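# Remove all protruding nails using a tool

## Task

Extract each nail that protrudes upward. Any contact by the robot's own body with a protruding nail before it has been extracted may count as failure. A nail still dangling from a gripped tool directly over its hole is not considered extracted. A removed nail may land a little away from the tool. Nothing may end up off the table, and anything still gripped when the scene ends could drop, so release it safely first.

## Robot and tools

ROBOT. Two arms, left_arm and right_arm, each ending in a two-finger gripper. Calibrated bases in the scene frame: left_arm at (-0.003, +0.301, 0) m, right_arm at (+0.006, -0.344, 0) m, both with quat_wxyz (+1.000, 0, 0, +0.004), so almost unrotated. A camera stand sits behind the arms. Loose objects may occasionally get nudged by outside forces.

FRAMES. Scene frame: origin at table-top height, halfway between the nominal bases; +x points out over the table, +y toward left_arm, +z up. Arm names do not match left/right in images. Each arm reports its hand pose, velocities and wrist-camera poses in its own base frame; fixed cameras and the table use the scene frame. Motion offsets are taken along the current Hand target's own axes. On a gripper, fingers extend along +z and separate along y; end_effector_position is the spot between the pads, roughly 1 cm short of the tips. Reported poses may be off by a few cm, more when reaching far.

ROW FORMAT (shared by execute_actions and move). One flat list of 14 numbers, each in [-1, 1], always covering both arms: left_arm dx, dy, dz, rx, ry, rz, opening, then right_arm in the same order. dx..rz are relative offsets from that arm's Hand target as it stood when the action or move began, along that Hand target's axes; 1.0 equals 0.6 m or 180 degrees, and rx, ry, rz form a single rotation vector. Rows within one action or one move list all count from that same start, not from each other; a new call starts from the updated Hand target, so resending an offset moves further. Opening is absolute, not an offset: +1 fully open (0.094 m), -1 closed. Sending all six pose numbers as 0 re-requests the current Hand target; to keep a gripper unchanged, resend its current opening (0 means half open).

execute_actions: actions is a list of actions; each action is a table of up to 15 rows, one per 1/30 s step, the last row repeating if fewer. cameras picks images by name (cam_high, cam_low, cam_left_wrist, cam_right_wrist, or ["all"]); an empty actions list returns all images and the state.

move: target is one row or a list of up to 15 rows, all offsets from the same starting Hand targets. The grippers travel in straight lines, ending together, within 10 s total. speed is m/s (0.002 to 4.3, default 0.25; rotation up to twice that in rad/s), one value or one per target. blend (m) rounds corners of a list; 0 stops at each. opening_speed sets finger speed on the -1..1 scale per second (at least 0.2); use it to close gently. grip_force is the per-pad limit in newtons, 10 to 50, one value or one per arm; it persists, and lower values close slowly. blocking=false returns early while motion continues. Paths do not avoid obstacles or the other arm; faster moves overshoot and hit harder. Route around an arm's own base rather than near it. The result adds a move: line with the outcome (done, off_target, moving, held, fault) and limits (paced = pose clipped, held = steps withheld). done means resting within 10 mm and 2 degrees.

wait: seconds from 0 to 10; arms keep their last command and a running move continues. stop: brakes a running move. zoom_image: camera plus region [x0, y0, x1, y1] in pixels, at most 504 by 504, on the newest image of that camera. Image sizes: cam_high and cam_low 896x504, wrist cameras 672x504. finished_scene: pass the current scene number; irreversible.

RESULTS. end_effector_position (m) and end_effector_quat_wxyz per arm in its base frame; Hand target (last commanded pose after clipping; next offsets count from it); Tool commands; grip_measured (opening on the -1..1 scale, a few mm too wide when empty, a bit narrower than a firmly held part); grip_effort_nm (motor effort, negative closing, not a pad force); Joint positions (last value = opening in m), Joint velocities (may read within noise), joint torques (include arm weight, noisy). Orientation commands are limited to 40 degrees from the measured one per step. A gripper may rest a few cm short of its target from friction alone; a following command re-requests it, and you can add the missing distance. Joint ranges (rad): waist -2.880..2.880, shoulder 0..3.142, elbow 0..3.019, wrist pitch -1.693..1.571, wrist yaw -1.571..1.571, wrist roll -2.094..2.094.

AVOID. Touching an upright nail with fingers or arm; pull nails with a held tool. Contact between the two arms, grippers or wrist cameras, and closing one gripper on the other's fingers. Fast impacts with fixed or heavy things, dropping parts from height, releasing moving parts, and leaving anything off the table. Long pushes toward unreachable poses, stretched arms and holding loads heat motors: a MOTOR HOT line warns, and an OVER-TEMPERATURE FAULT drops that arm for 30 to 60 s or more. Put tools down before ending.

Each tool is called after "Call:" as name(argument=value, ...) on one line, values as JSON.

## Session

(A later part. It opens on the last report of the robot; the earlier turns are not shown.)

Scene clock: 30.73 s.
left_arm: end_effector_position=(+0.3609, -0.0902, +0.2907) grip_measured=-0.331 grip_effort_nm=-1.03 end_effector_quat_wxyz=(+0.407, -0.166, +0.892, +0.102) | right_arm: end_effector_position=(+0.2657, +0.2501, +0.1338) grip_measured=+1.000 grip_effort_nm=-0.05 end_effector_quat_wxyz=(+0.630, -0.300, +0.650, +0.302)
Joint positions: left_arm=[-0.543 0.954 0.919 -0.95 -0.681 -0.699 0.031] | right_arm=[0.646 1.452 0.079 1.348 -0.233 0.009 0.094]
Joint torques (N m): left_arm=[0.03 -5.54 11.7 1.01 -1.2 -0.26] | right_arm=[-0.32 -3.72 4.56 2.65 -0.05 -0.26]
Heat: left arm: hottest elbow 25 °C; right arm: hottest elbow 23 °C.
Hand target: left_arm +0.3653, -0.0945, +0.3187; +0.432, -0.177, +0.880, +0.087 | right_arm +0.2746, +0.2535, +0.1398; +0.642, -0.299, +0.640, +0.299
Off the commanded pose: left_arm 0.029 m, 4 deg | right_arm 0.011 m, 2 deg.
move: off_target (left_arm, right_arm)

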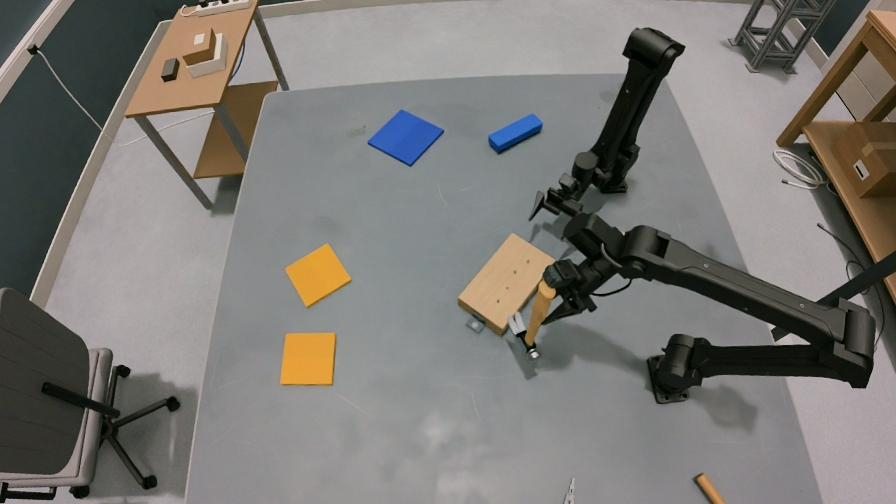

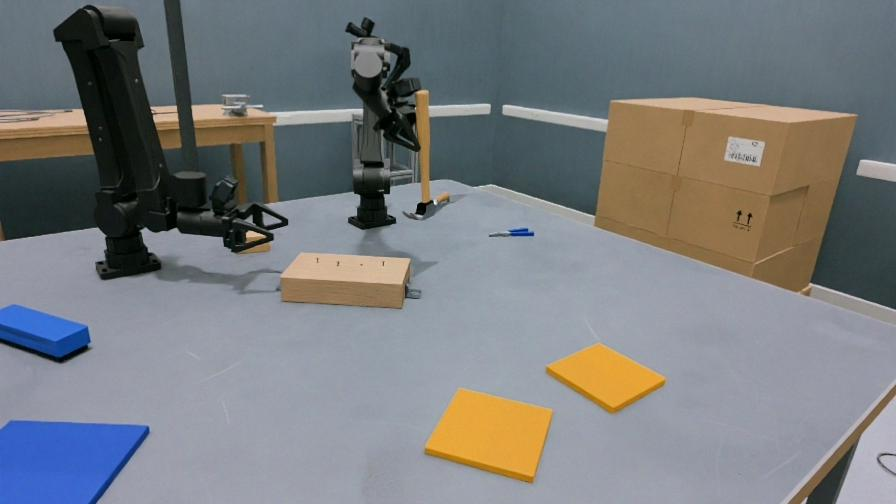

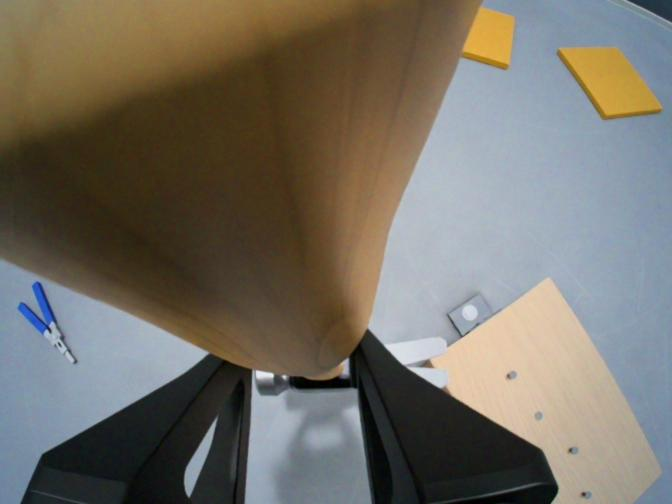

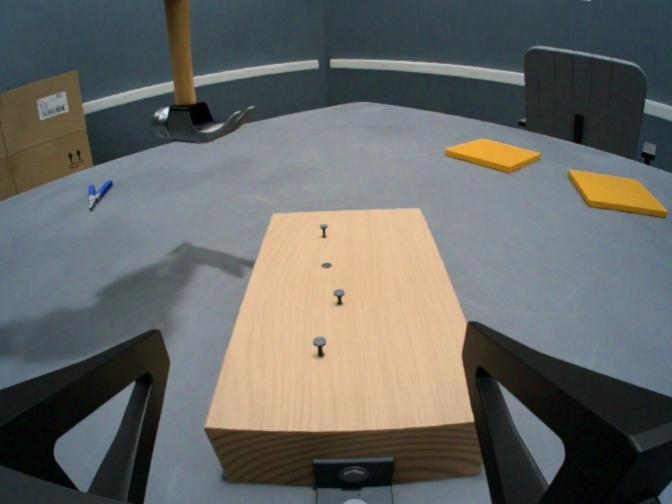

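Call:
move(target=[0.026,-0.125,0.0205,-0.102,0,0.132,-1,0,0,0,0,0,0,1], cameras=["all"], speed=0.2)

Call:
zoom_image(camera="cam_right_wrist", region=[120, 40, 400, 320])

Call:
zoom_image(camera="cam_left_wrist", region=[350, 252, 672, 504])

Scene clock: 33.80 s.
left_arm: end_effector_position=(+0.3801, -0.1486, +0.2606) grip_measured=-0.331 grip_effort_nm=-1.04 end_effector_quat_wxyz=(+0.340, -0.051, +0.880, +0.326) | right_arm: end_effector_position=(+0.2657, +0.2501, +0.1338) grip_measured=+1.000 grip_effort_nm=-0.04 end_effector_quat_wxyz=(+0.630, -0.300, +0.650, +0.302)
Joint positions: left_arm=[-0.734 1.35 1.129 -1.327 -0.981 -0.838 0.031] | right_arm=[0.646 1.452 0.079 1.348 -0.233 0.009 0.094]
Joint torques (N m): left_arm=[-0.15 -9.7 13.59 -0.43 -1.89 -0.08] | right_arm=[-0.38 -3.66 4.52 2.89 0.01 -0.29]
Heat: left arm: hottest elbow 26 °C; right arm: hottest elbow 23 °C.
Hand target: left_arm +0.3945, -0.1635, +0.2988; +0.372, -0.059, +0.872, +0.312 | right_arm +0.2746, +0.2535, +0.1398; +0.642, -0.299, +0.640, +0.299
Off the commanded pose: left_arm 0.043 m, 4 deg | right_arm 0.011 m, 2 deg.
move: off_target (left_arm, right_arm)

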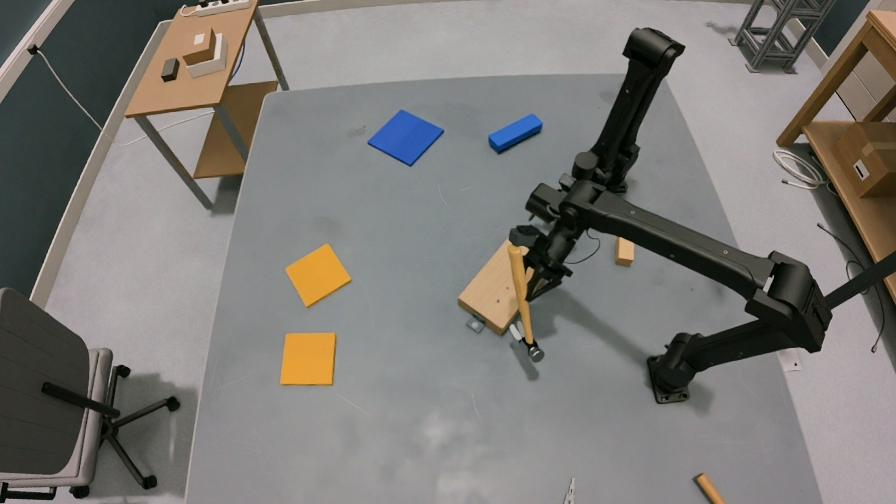

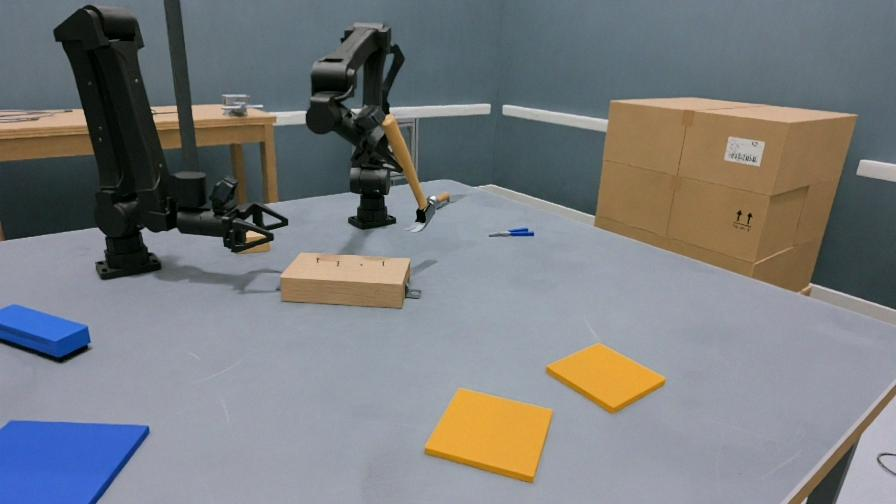

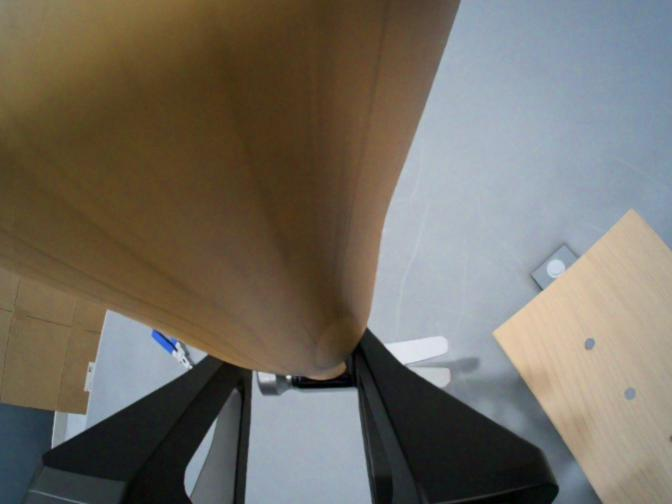

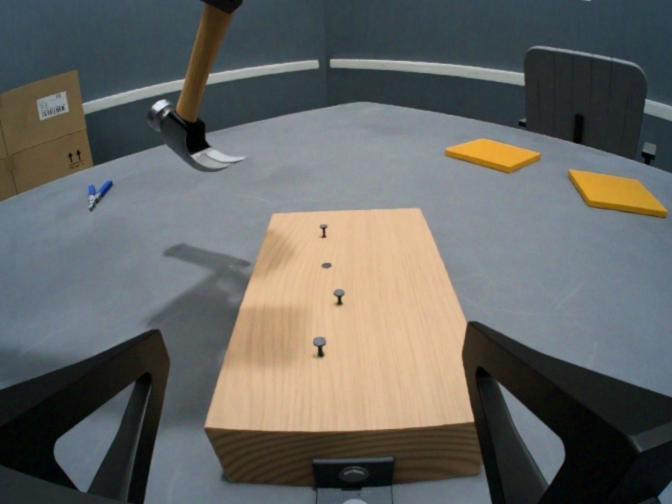

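Scaled by 1.800 from the camera's 672x504 image, which has a finer 960x720 frame.

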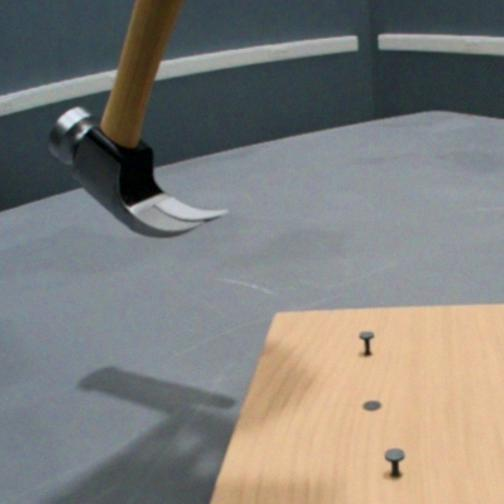

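Scaled by 1.565 from the camera's 672x504 image, which has a finer 960x720 frame.

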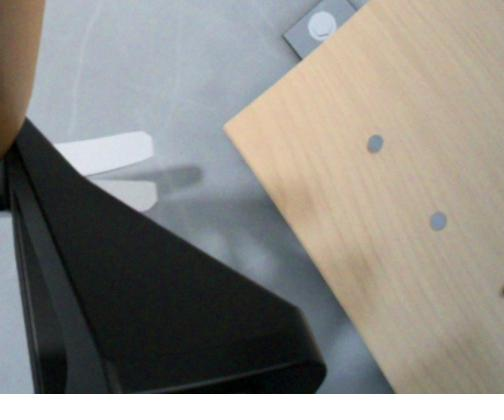

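Call:
move(target=[0.013,-0.089,0.010,-0.0677,0,0.088,-1,0,0,0,0,0,0,1], cameras=["all"], speed=0.2)

Call:
zoom_image(camera="cam_right_wrist", region=[120, 40, 400, 320])

Call:
zoom_image(camera="cam_left_wrist", region=[350, 252, 672, 504])

Scene clock: 36.57 s.
left_arm: end_effector_position=(+0.3992, -0.1867, +0.2347) grip_measured=-0.331 grip_effort_nm=-1.03 end_effector_quat_wxyz=(+0.296, +0.018, +0.839, +0.455) | right_arm: end_effector_position=(+0.2657, +0.2501, +0.1338) grip_measured=+1.000 grip_effort_nm=-0.04 end_effector_quat_wxyz=(+0.630, -0.300, +0.650, +0.302)
Joint positions: left_arm=[-0.797 1.637 1.289 -1.638 -1.106 -1.012 0.031] | right_arm=[0.646 1.452 0.079 1.348 -0.233 0.009 0.094]
Joint torques (N m): left_arm=[-0.03 -13.27 11.81 -1.65 -1.89 -0.02] | right_arm=[-0.09 -3.96 4.4 2.92 0.03 -0.29]
Heat: left arm: hottest elbow 26 °C; right arm: hottest elbow 22 °C.
Hand target: left_arm +0.4105, -0.2015, +0.2636; +0.317, +0.022, +0.834, +0.451 | right_arm +0.2746, +0.2535, +0.1398; +0.642, -0.299, +0.640, +0.299
Off the commanded pose: left_arm 0.034 m, 3 deg | right_arm 0.011 m, 2 deg.
move: off_target (left_arm, right_arm)

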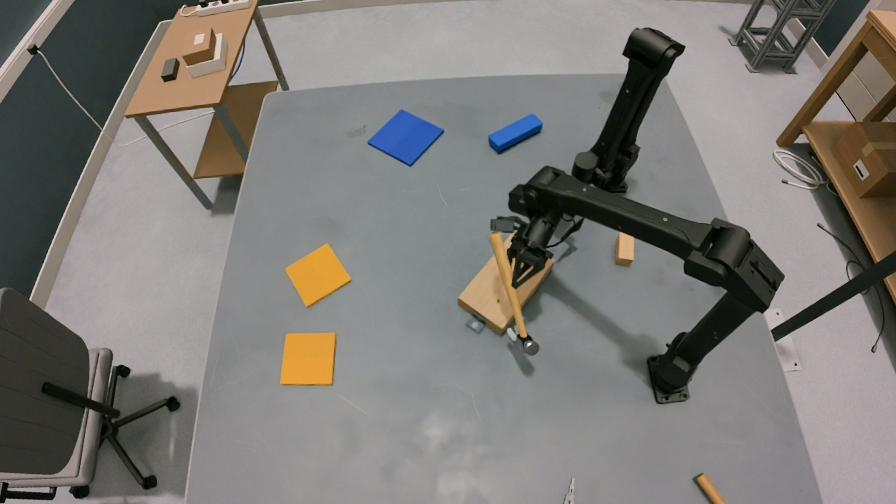

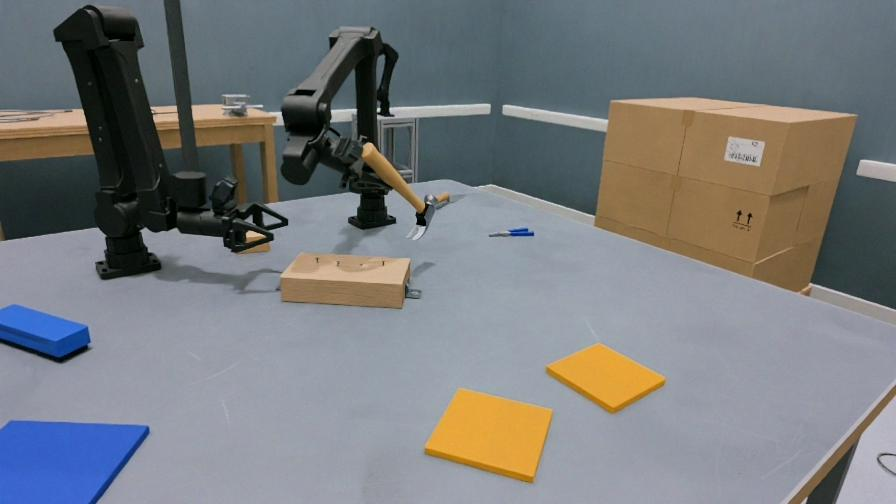

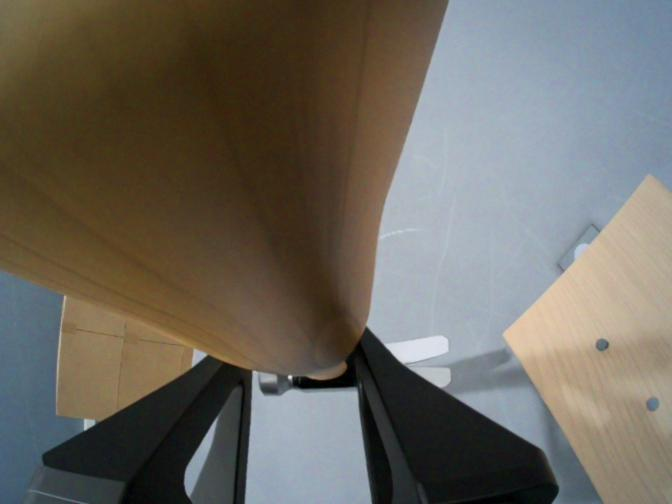

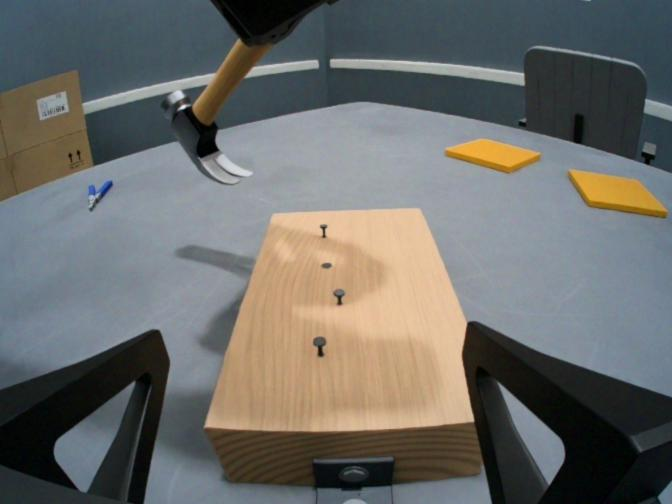

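Scaled by 1.800 from the camera's 672x504 image, which has a finer 960x720 frame.

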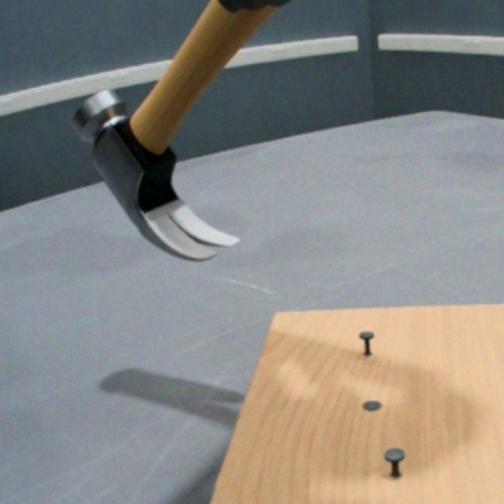

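Scaled by 1.565 from the camera's 672x504 image, which has a finer 960x720 frame.

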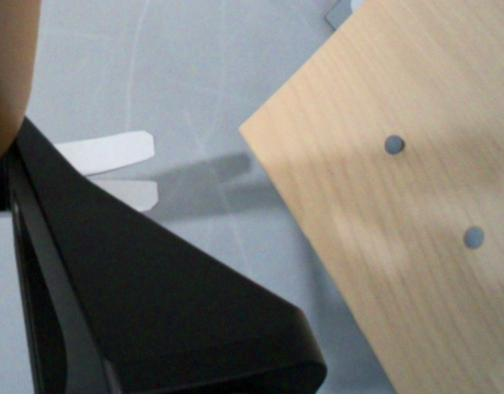

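Call:
move(target=[-0.060,-0.064,-0.047,0,0,0,-1,0,0,0,0,0,0,1], cameras=["cam_left_wrist","cam_right_wrist"], speed=0.15)

Call:
zoom_image(camera="cam_right_wrist", region=[220, 120, 420, 320])

Call:
zoom_image(camera="cam_left_wrist", region=[350, 252, 672, 504])

Scene clock: 38.80 s.
left_arm: end_effector_position=(+0.4232, -0.2435, +0.2335) grip_measured=-0.331 grip_effort_nm=-1.04 end_effector_quat_wxyz=(+0.310, +0.028, +0.841, +0.442) | right_arm: end_effector_position=(+0.2657, +0.2501, +0.1338) grip_measured=+1.000 grip_effort_nm=-0.04 end_effector_quat_wxyz=(+0.630, -0.300, +0.650, +0.302)
Joint positions: left_arm=[-0.844 1.76 1.452 -1.67 -1.1 -1.029 0.031] | right_arm=[0.646 1.452 0.079 1.348 -0.233 0.009 0.094]
Joint torques (N m): left_arm=[0.32 -15.68 12.01 -1.59 -1.59 0.09] | right_arm=[-0.15 -3.6 4.55 2.74 0.01 -0.23]
Heat: left arm: hottest elbow 27 °C; right arm: hottest elbow 22 °C.
Hand target: left_arm +0.4332, -0.2567, +0.2634; +0.317, +0.023, +0.834, +0.451 | right_arm +0.2746, +0.2535, +0.1398; +0.642, -0.299, +0.640, +0.299
Off the commanded pose: left_arm 0.034 m, 2 deg | right_arm 0.011 m, 2 deg.
joint sent to its limit (left arm) — joint 4 (wrist pitch), lower limit. The joint targets still meet the commanded pose.
move: off_target (left_arm, right_arm)
Images, in order (width x height): cam_left_wrist 672x504, cam_right_wrist 672x504.

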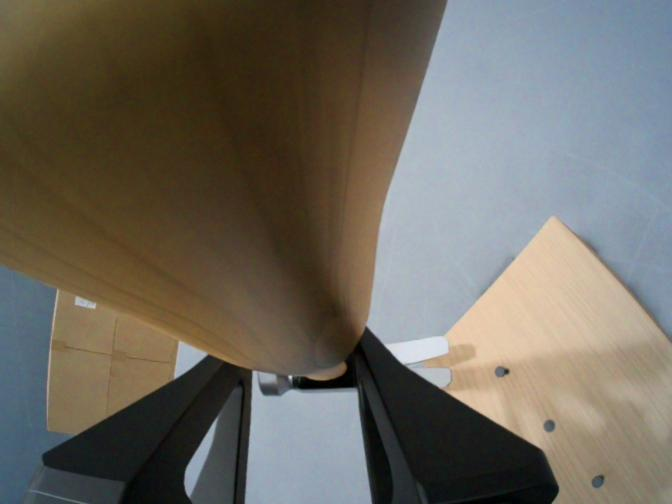

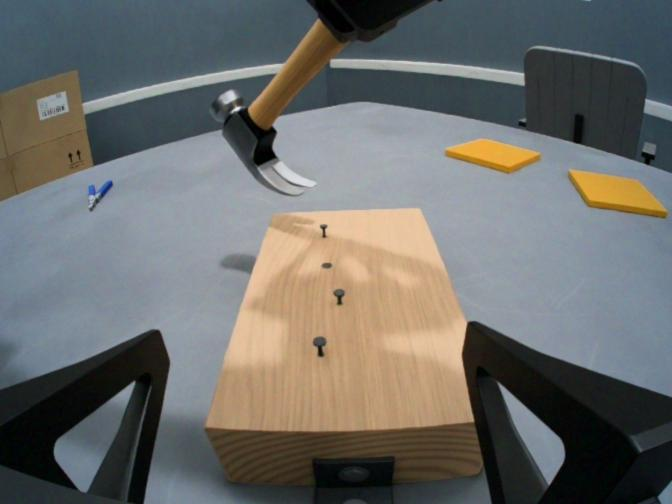

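Scaled by 2.520 from the camera's 672x504 image, which has a finer 960x720 frame.

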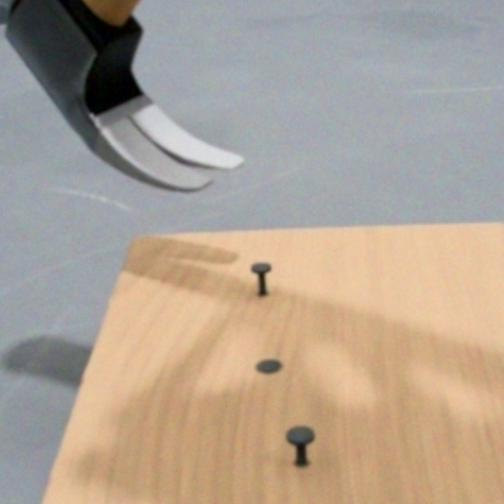

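Scaled by 1.565 from the camera's 672x504 image, which has a finer 960x720 frame.

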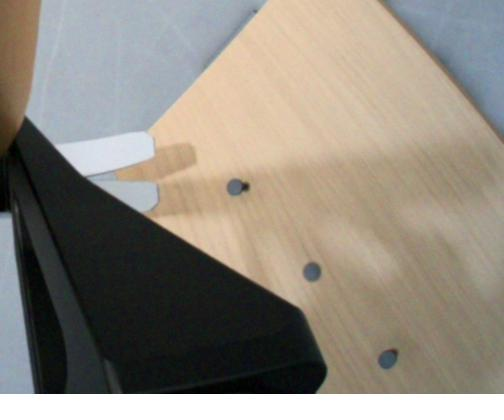

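Call:
move(target=[0.0257,-0.0317,0.011,0,0,0,-1,0,0,0,0,0,0,1], cameras=["cam_left_wrist","cam_right_wrist"], speed=0.1)

Call:
zoom_image(camera="cam_right_wrist", region=[220, 120, 420, 320])

Call:
zoom_image(camera="cam_left_wrist", region=[390, 302, 572, 444])

Scene clock: 41.00 s.
left_arm: end_effector_position=(+0.4244, -0.2479, +0.2140) grip_measured=-0.331 grip_effort_nm=-1.04 end_effector_quat_wxyz=(+0.307, +0.021, +0.840, +0.446) | right_arm: end_effector_position=(+0.2657, +0.2501, +0.1338) grip_measured=+1.000 grip_effort_nm=-0.04 end_effector_quat_wxyz=(+0.630, -0.300, +0.650, +0.302)
Joint positions: left_arm=[-0.848 1.802 1.452 -1.67 -1.095 -1.076 0.031] | right_arm=[0.646 1.452 0.079 1.348 -0.233 0.009 0.094]
Joint torques (N m): left_arm=[-0.03 -16.56 10.22 -1.68 -1.57 -0.01] | right_arm=[0.15 -3.9 4.53 2.97 -0.03 -0.27]
Heat: left arm: hottest elbow 27 °C; right arm: hottest elbow 22 °C.
Hand target: left_arm +0.4292, -0.2582, +0.2385; +0.317, +0.023, +0.834, +0.451 | right_arm +0.2746, +0.2535, +0.1398; +0.642, -0.299, +0.640, +0.299
Off the commanded pose: left_arm 0.027 m, 1 deg | right_arm 0.011 m, 2 deg.
joint sent to its limit (left arm) — joint 4 (wrist pitch), lower limit. The joint targets still meet the commanded pose.
move: off_target (left_arm, right_arm)
Images, in order (width x height): cam_left_wrist 672x504, cam_right_wrist 672x504.

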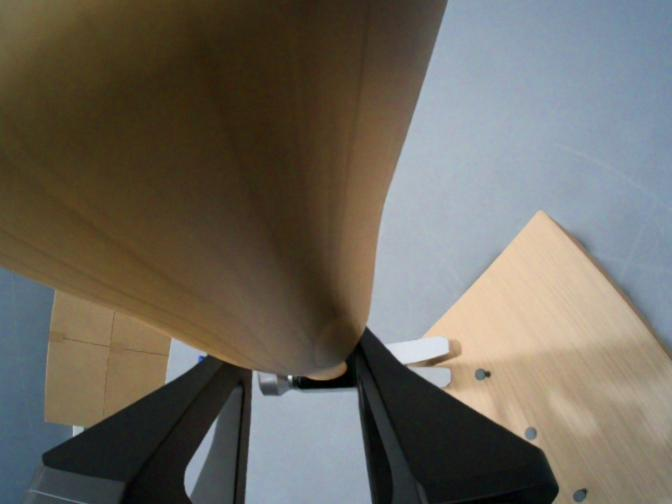

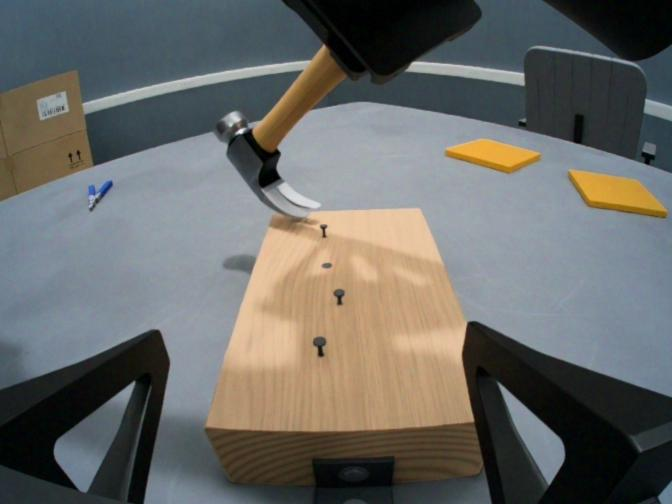

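Scaled by 2.520 from the camera's 672x504 image, which has a finer 960x720 frame.

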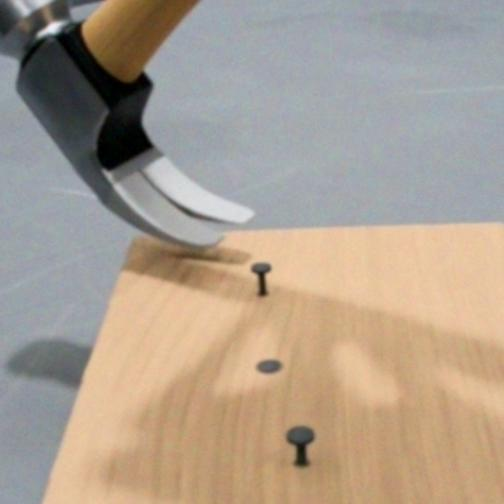

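Scaled by 2.769 from the camera's 672x504 image, which has a finer 960x720 frame.

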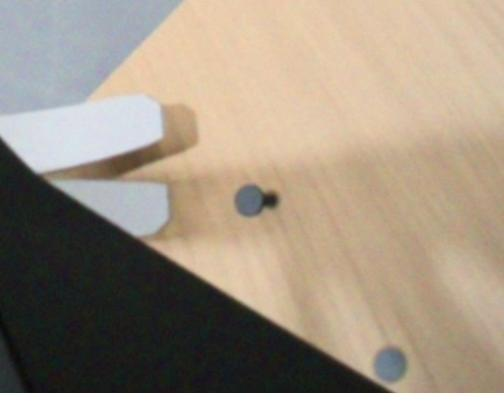

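Call:
move(target=[0.0268,-0.024,-0.0007,0,0,0,-1,0,0,0,0,0,0,1], cameras=["cam_left_wrist","cam_right_wrist"], speed=0.08)

Call:
zoom_image(camera="cam_right_wrist", region=[220, 120, 420, 320])

Call:
zoom_image(camera="cam_left_wrist", region=[390, 302, 572, 444])

Scene clock: 42.67 s.
left_arm: end_effector_position=(+0.4201, -0.2564, +0.2046) grip_measured=-0.331 grip_effort_nm=-1.03 end_effector_quat_wxyz=(+0.314, +0.011, +0.841, +0.440) | right_arm: end_effector_position=(+0.2657, +0.2501, +0.1338) grip_measured=+1.000 grip_effort_nm=-0.04 end_effector_quat_wxyz=(+0.630, -0.300, +0.650, +0.302)
Joint positions: left_arm=[-0.865 1.821 1.452 -1.67 -1.086 -1.126 0.031] | right_arm=[0.646 1.452 0.079 1.348 -0.233 0.009 0.094]
Joint torques (N m): left_arm=[0.03 -16.56 8.28 -1.7 -1.54 -0.01] | right_arm=[0.09 -3.6 4.51 2.76 0.04 -0.29]
Heat: left arm: hottest elbow 28 °C; right arm: hottest elbow 22 °C.
Hand target: left_arm +0.4198, -0.2618, +0.2194; +0.317, +0.022, +0.834, +0.451 | right_arm +0.2746, +0.2535, +0.1398; +0.642, -0.299, +0.640, +0.299
Off the commanded pose: left_arm 0.016 m, 2 deg | right_arm 0.011 m, 2 deg.
joint sent to its limit (left arm) — joint 4 (wrist pitch), lower limit. The joint targets still meet the commanded pose.
move: off_target (left_arm, right_arm)
Images, in order (width x height): cam_left_wrist 672x504, cam_right_wrist 672x504.

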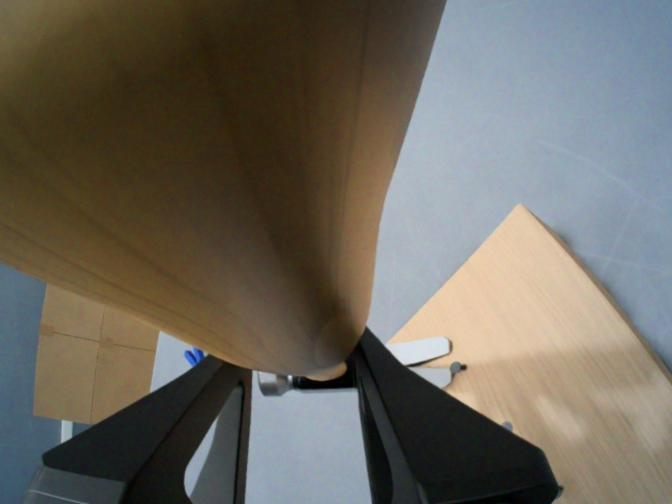

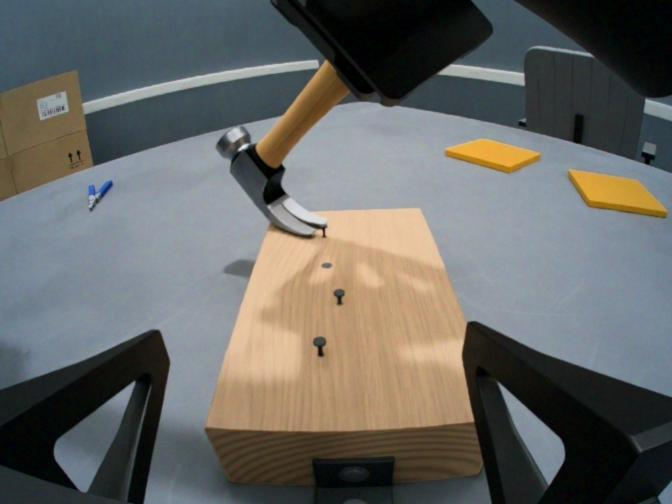

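Scaled by 2.520 from the camera's 672x504 image, which has a finer 960x720 frame.

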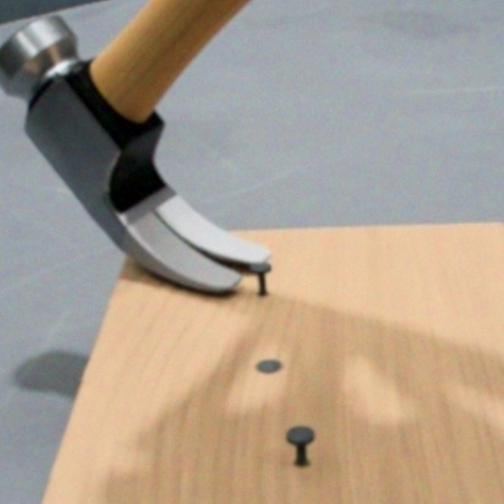

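Scaled by 2.769 from the camera's 672x504 image, which has a finer 960x720 frame.

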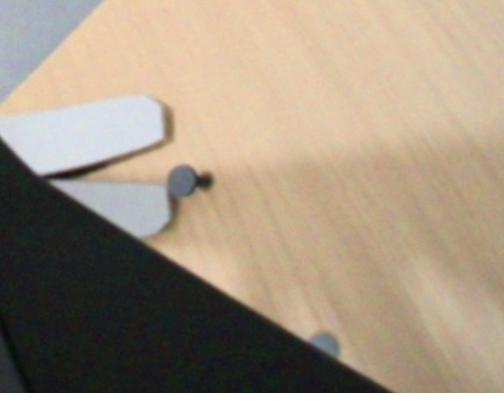

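Call:
move(target=[0.0085,0.0008,0,0,0,0,-1,0,0,0,0,0,0,1], cameras=["cam_left_wrist","cam_right_wrist"], speed=0.08)

Call:
zoom_image(camera="cam_right_wrist", region=[220, 120, 420, 320])

Call:
zoom_image(camera="cam_left_wrist", region=[390, 302, 572, 444])

Scene clock: 44.00 s.
left_arm: end_effector_position=(+0.4187, -0.2559, +0.2029) grip_measured=-0.331 grip_effort_nm=-1.03 end_effector_quat_wxyz=(+0.314, +0.008, +0.841, +0.440) | right_arm: end_effector_position=(+0.2657, +0.2501, +0.1338) grip_measured=+1.000 grip_effort_nm=-0.04 end_effector_quat_wxyz=(+0.630, -0.300, +0.650, +0.302)
Joint positions: left_arm=[-0.866 1.821 1.447 -1.67 -1.085 -1.136 0.031] | right_arm=[0.646 1.452 0.079 1.348 -0.233 0.009 0.094]
Joint torques (N m): left_arm=[-0.21 -16.97 7.57 -1.69 -1.51 0.01] | right_arm=[0.44 -3.37 4.36 2.82 -0.01 -0.27]
Heat: left arm: hottest elbow 28 °C; right arm: hottest elbow 22 °C.
Hand target: left_arm +0.4156, -0.2598, +0.2172; +0.317, +0.022, +0.834, +0.451 | right_arm +0.2746, +0.2535, +0.1398; +0.642, -0.299, +0.640, +0.299
Off the commanded pose: left_arm 0.015 m, 2 deg | right_arm 0.011 m, 2 deg.
joint sent to its limit (left arm) — joint 4 (wrist pitch), lower limit. The joint targets still meet the commanded pose.
move: off_target (left_arm, right_arm)
Images, in order (width x height): cam_left_wrist 672x504, cam_right_wrist 672x504.

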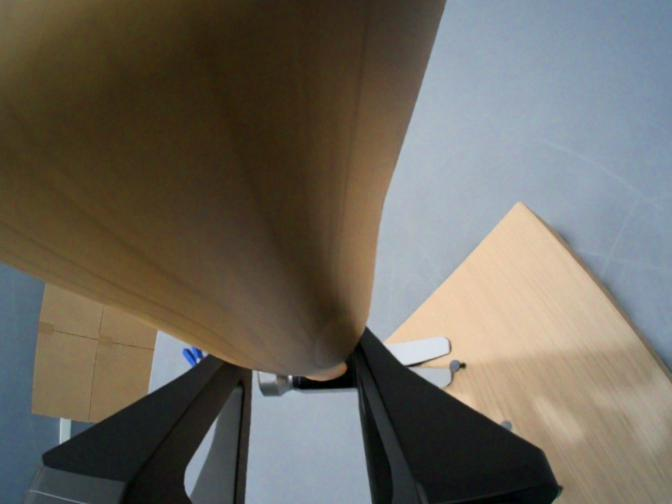

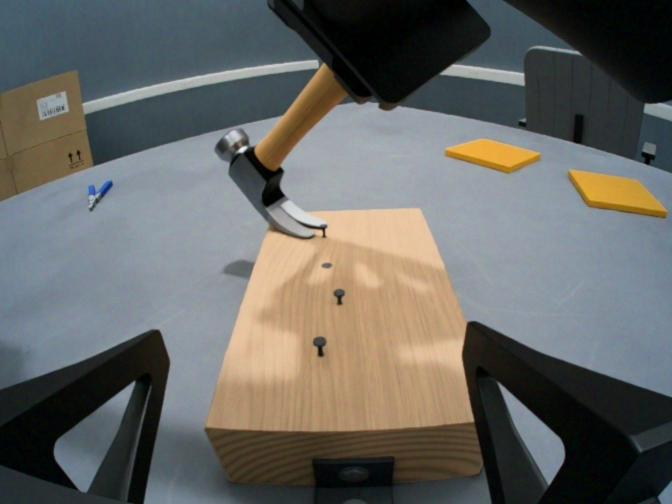

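Scaled by 2.520 from the camera's 672x504 image, which has a finer 960x720 frame.

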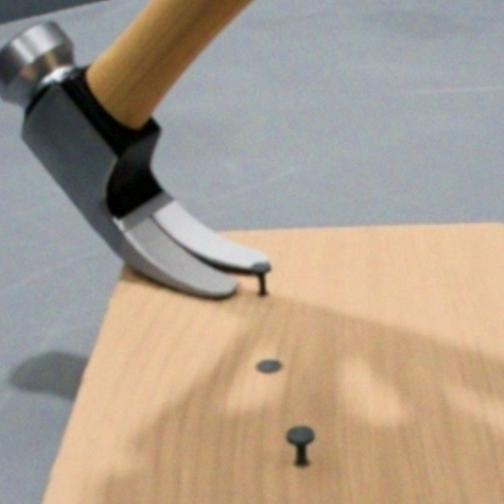

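Scaled by 2.769 from the camera's 672x504 image, which has a finer 960x720 frame.

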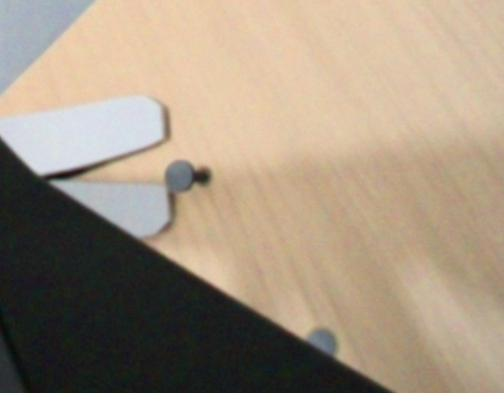

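Call:
move(target=[-0.0137,-0.0135,-0.0172,0,0,0,-1,0,0,0,0,0,0,1], cameras=["cam_left_wrist","cam_right_wrist"], speed=0.06)

Call:
zoom_image(camera="cam_right_wrist", region=[220, 120, 420, 320])

Call:
zoom_image(camera="cam_left_wrist", region=[390, 302, 572, 444])

Scene clock: 46.47 s.
left_arm: end_effector_position=(+0.4146, -0.2616, +0.2015) grip_measured=-0.331 grip_effort_nm=-1.03 end_effector_quat_wxyz=(+0.315, +0.015, +0.842, +0.439) | right_arm: end_effector_position=(+0.2657, +0.2501, +0.1338) grip_measured=+1.000 grip_effort_nm=-0.04 end_effector_quat_wxyz=(+0.630, -0.300, +0.650, +0.302)
Joint positions: left_arm=[-0.881 1.824 1.447 -1.673 -1.082 -1.136 0.031] | right_arm=[0.646 1.452 0.079 1.348 -0.233 0.009 0.094]
Joint torques (N m): left_arm=[-0.38 -15.74 9.98 -1.63 -1.42 0.09] | right_arm=[-0.21 -3.37 4.36 2.88 0 -0.24]
Heat: left arm: hottest elbow 28 °C; right arm: hottest elbow 22 °C.
Hand target: left_arm +0.4184, -0.2749, +0.2192; +0.317, +0.023, +0.834, +0.451 | right_arm +0.2746, +0.2535, +0.1398; +0.642, -0.299, +0.640, +0.299
Off the commanded pose: left_arm 0.022 m, 2 deg | right_arm 0.011 m, 2 deg.
joint sent to its limit (left arm) — joint 4 (wrist pitch), lower limit. The joint targets still meet the commanded pose.
move: off_target (left_arm, right_arm)
Images, in order (width x height): cam_left_wrist 672x504, cam_right_wrist 672x504.

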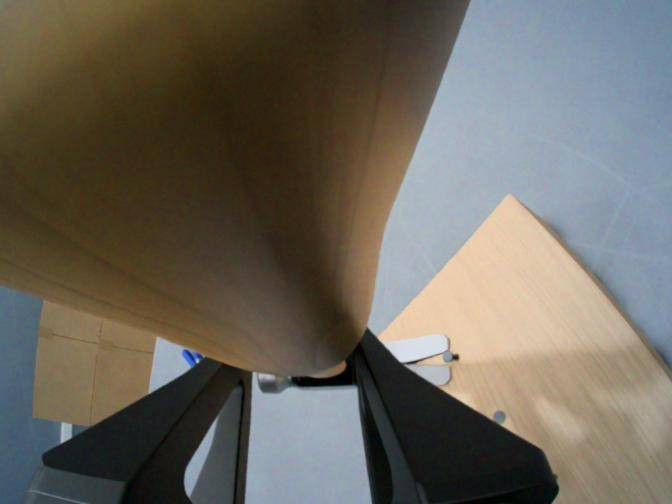

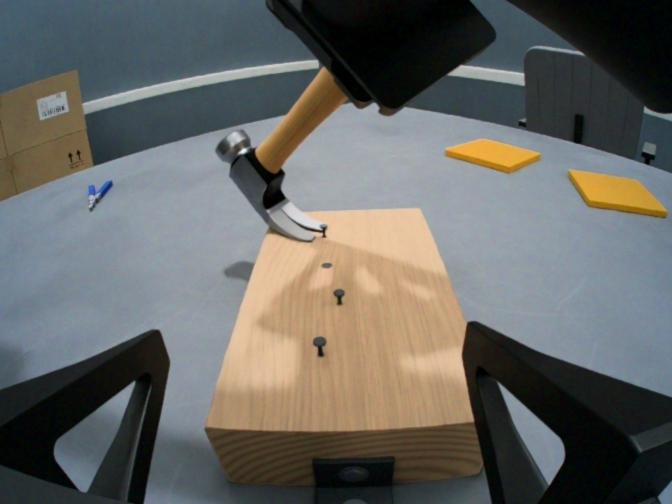

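Scaled by 2.520 from the camera's 672x504 image, which has a finer 960x720 frame.

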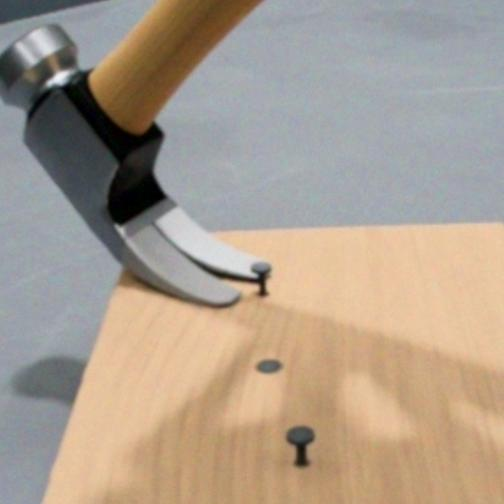

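Scaled by 2.769 from the camera's 672x504 image, which has a finer 960x720 frame.

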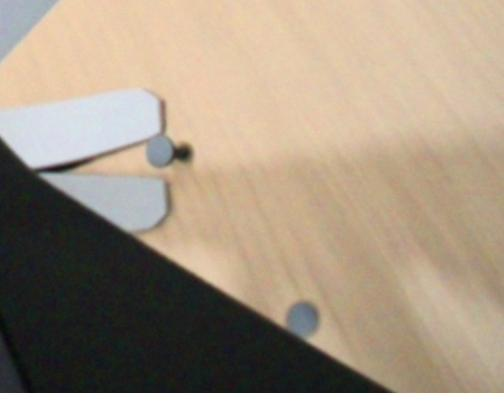

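Call:
move(target=[-0.0168,-0.0102,-0.0065,0,0,0,-1,0,0,0,0,0,0,1], cameras=["cam_left_wrist","cam_right_wrist"], speed=0.06)

Call:
zoom_image(camera="cam_right_wrist", region=[220, 120, 420, 320])

Call:
zoom_image(camera="cam_left_wrist", region=[390, 302, 572, 444])

Scene clock: 47.83 s.
left_arm: end_effector_position=(+0.4179, -0.2657, +0.1999) grip_measured=-0.331 grip_effort_nm=-1.03 end_effector_quat_wxyz=(+0.309, +0.027, +0.840, +0.445) | right_arm: end_effector_position=(+0.2657, +0.2501, +0.1338) grip_measured=+1.000 grip_effort_nm=-0.04 end_effector_quat_wxyz=(+0.630, -0.300, +0.650, +0.302)
Joint positions: left_arm=[-0.881 1.84 1.464 -1.68 -1.084 -1.113 0.031] | right_arm=[0.646 1.452 0.079 1.348 -0.233 0.009 0.094]
Joint torques (N m): left_arm=[-0.38 -15.74 11.36 -1.33 -1.35 -0.02] | right_arm=[-0.44 -3.37 4.53 2.85 -0.03 -0.29]
Heat: left arm: hottest elbow 28 °C; right arm: hottest elbow 22 °C.
Hand target: left_arm +0.4259, -0.2847, +0.2212; +0.317, +0.022, +0.834, +0.451 | right_arm +0.2746, +0.2535, +0.1398; +0.642, -0.299, +0.640, +0.299
Off the commanded pose: left_arm 0.030 m, 1 deg | right_arm 0.011 m, 2 deg.
joint sent to its limit (left arm) — joint 4 (wrist pitch), lower limit. The joint targets still meet the commanded pose.
move: off_target (left_arm, right_arm)
Images, in order (width x height): cam_left_wrist 672x504, cam_right_wrist 672x504.

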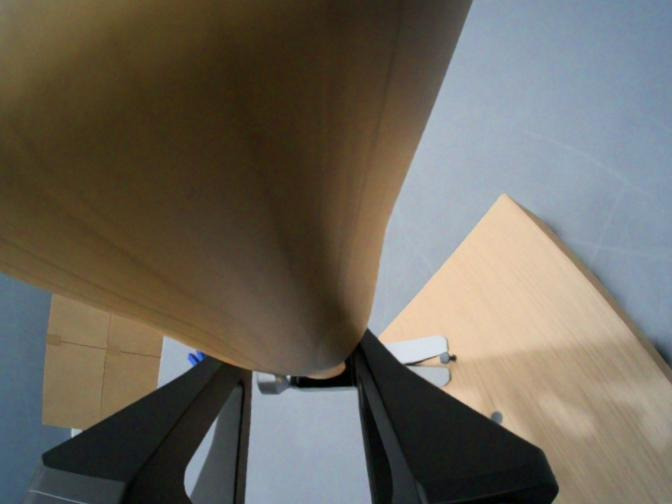

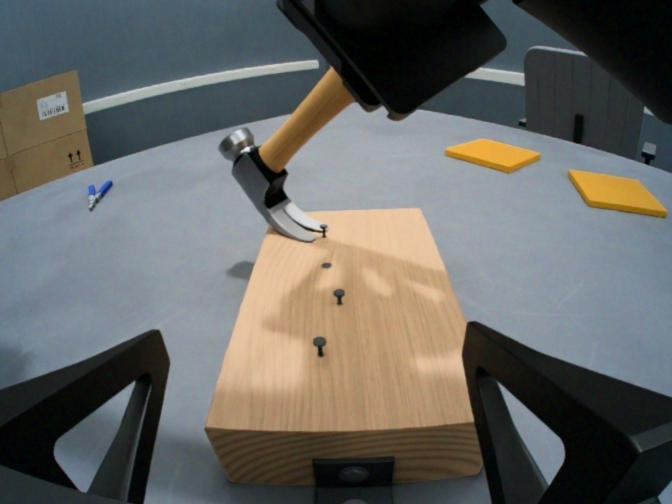

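Scaled by 2.520 from the camera's 672x504 image, which has a finer 960x720 frame.

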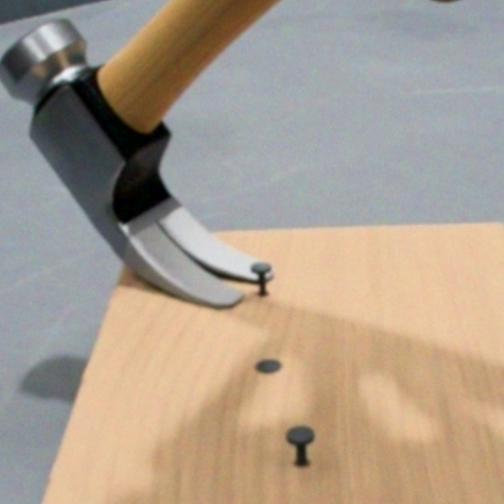

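Scaled by 2.769 from the camera's 672x504 image, which has a finer 960x720 frame.

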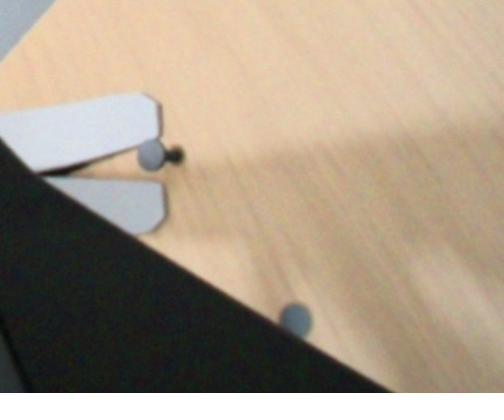

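Call:
move(target=[-0.0068,0.0102,-0.0052,0,0,0,-1,0,0,0,0,0,0,1], cameras=["cam_left_wrist","cam_right_wrist"], speed=0.06)

Call:
zoom_image(camera="cam_right_wrist", region=[220, 120, 420, 320])

Call:
zoom_image(camera="cam_left_wrist", region=[390, 302, 572, 444])

Scene clock: 48.87 s.
left_arm: end_effector_position=(+0.4181, -0.2661, +0.2004) grip_measured=-0.331 grip_effort_nm=-1.03 end_effector_quat_wxyz=(+0.308, +0.029, +0.840, +0.445) | right_arm: end_effector_position=(+0.2657, +0.2501, +0.1338) grip_measured=+1.000 grip_effort_nm=-0.04 end_effector_quat_wxyz=(+0.630, -0.300, +0.650, +0.302)
Joint positions: left_arm=[-0.881 1.84 1.466 -1.68 -1.084 -1.107 0.031] | right_arm=[0.646 1.452 0.079 1.348 -0.233 0.009 0.094]
Joint torques (N m): left_arm=[-0.26 -17.03 11.44 -1.35 -1.38 0.1] | right_arm=[-0.73 -4.37 4.46 2.77 0.02 -0.29]
Heat: left arm: hottest elbow 28 °C; right arm: hottest elbow 22 °C.
Hand target: left_arm +0.4259, -0.2848, +0.2292; +0.317, +0.023, +0.834, +0.451 | right_arm +0.2746, +0.2535, +0.1398; +0.642, -0.299, +0.640, +0.299
Off the commanded pose: left_arm 0.035 m, 2 deg | right_arm 0.011 m, 2 deg.
joint sent to its limit (left arm) — joint 4 (wrist pitch), lower limit. The joint targets are off in orientation, not in position.
move: off_target (left_arm, right_arm)
Images, in order (width x height): cam_left_wrist 672x504, cam_right_wrist 672x504.

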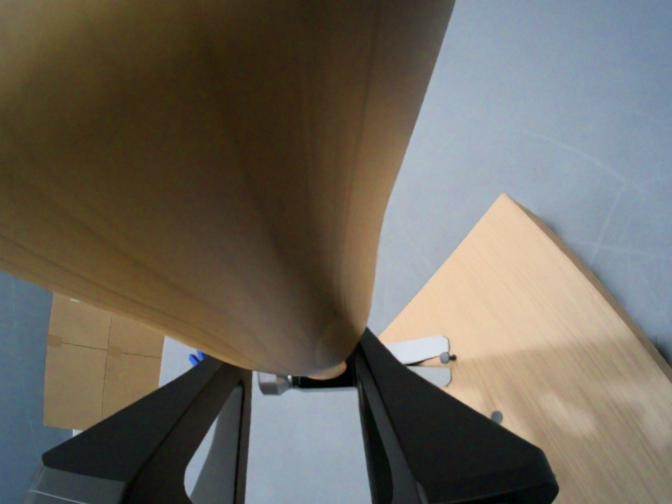

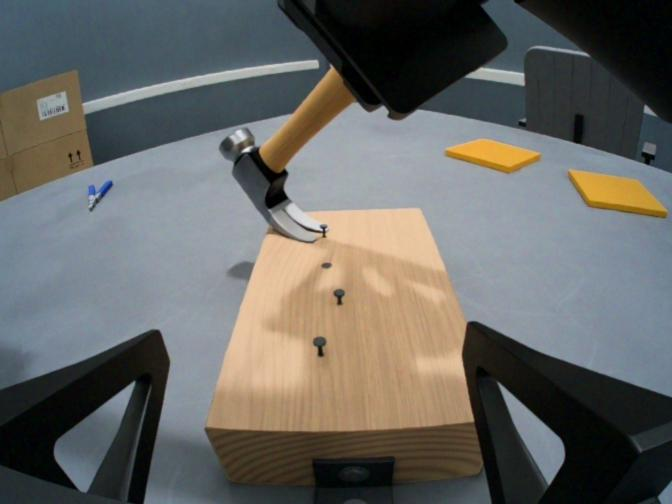

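Scaled by 2.520 from the camera's 672x504 image, which has a finer 960x720 frame.

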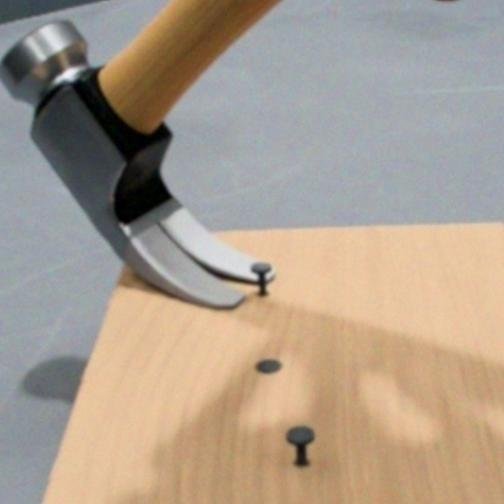

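Scaled by 2.769 from the camera's 672x504 image, which has a finer 960x720 frame.

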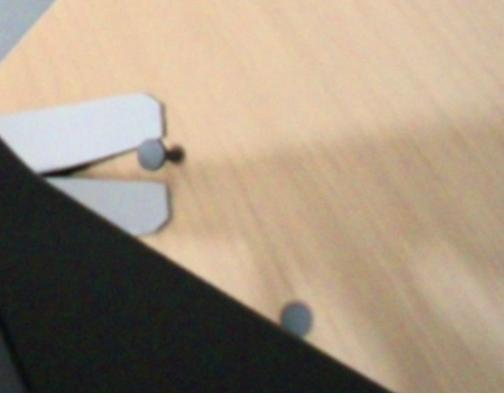

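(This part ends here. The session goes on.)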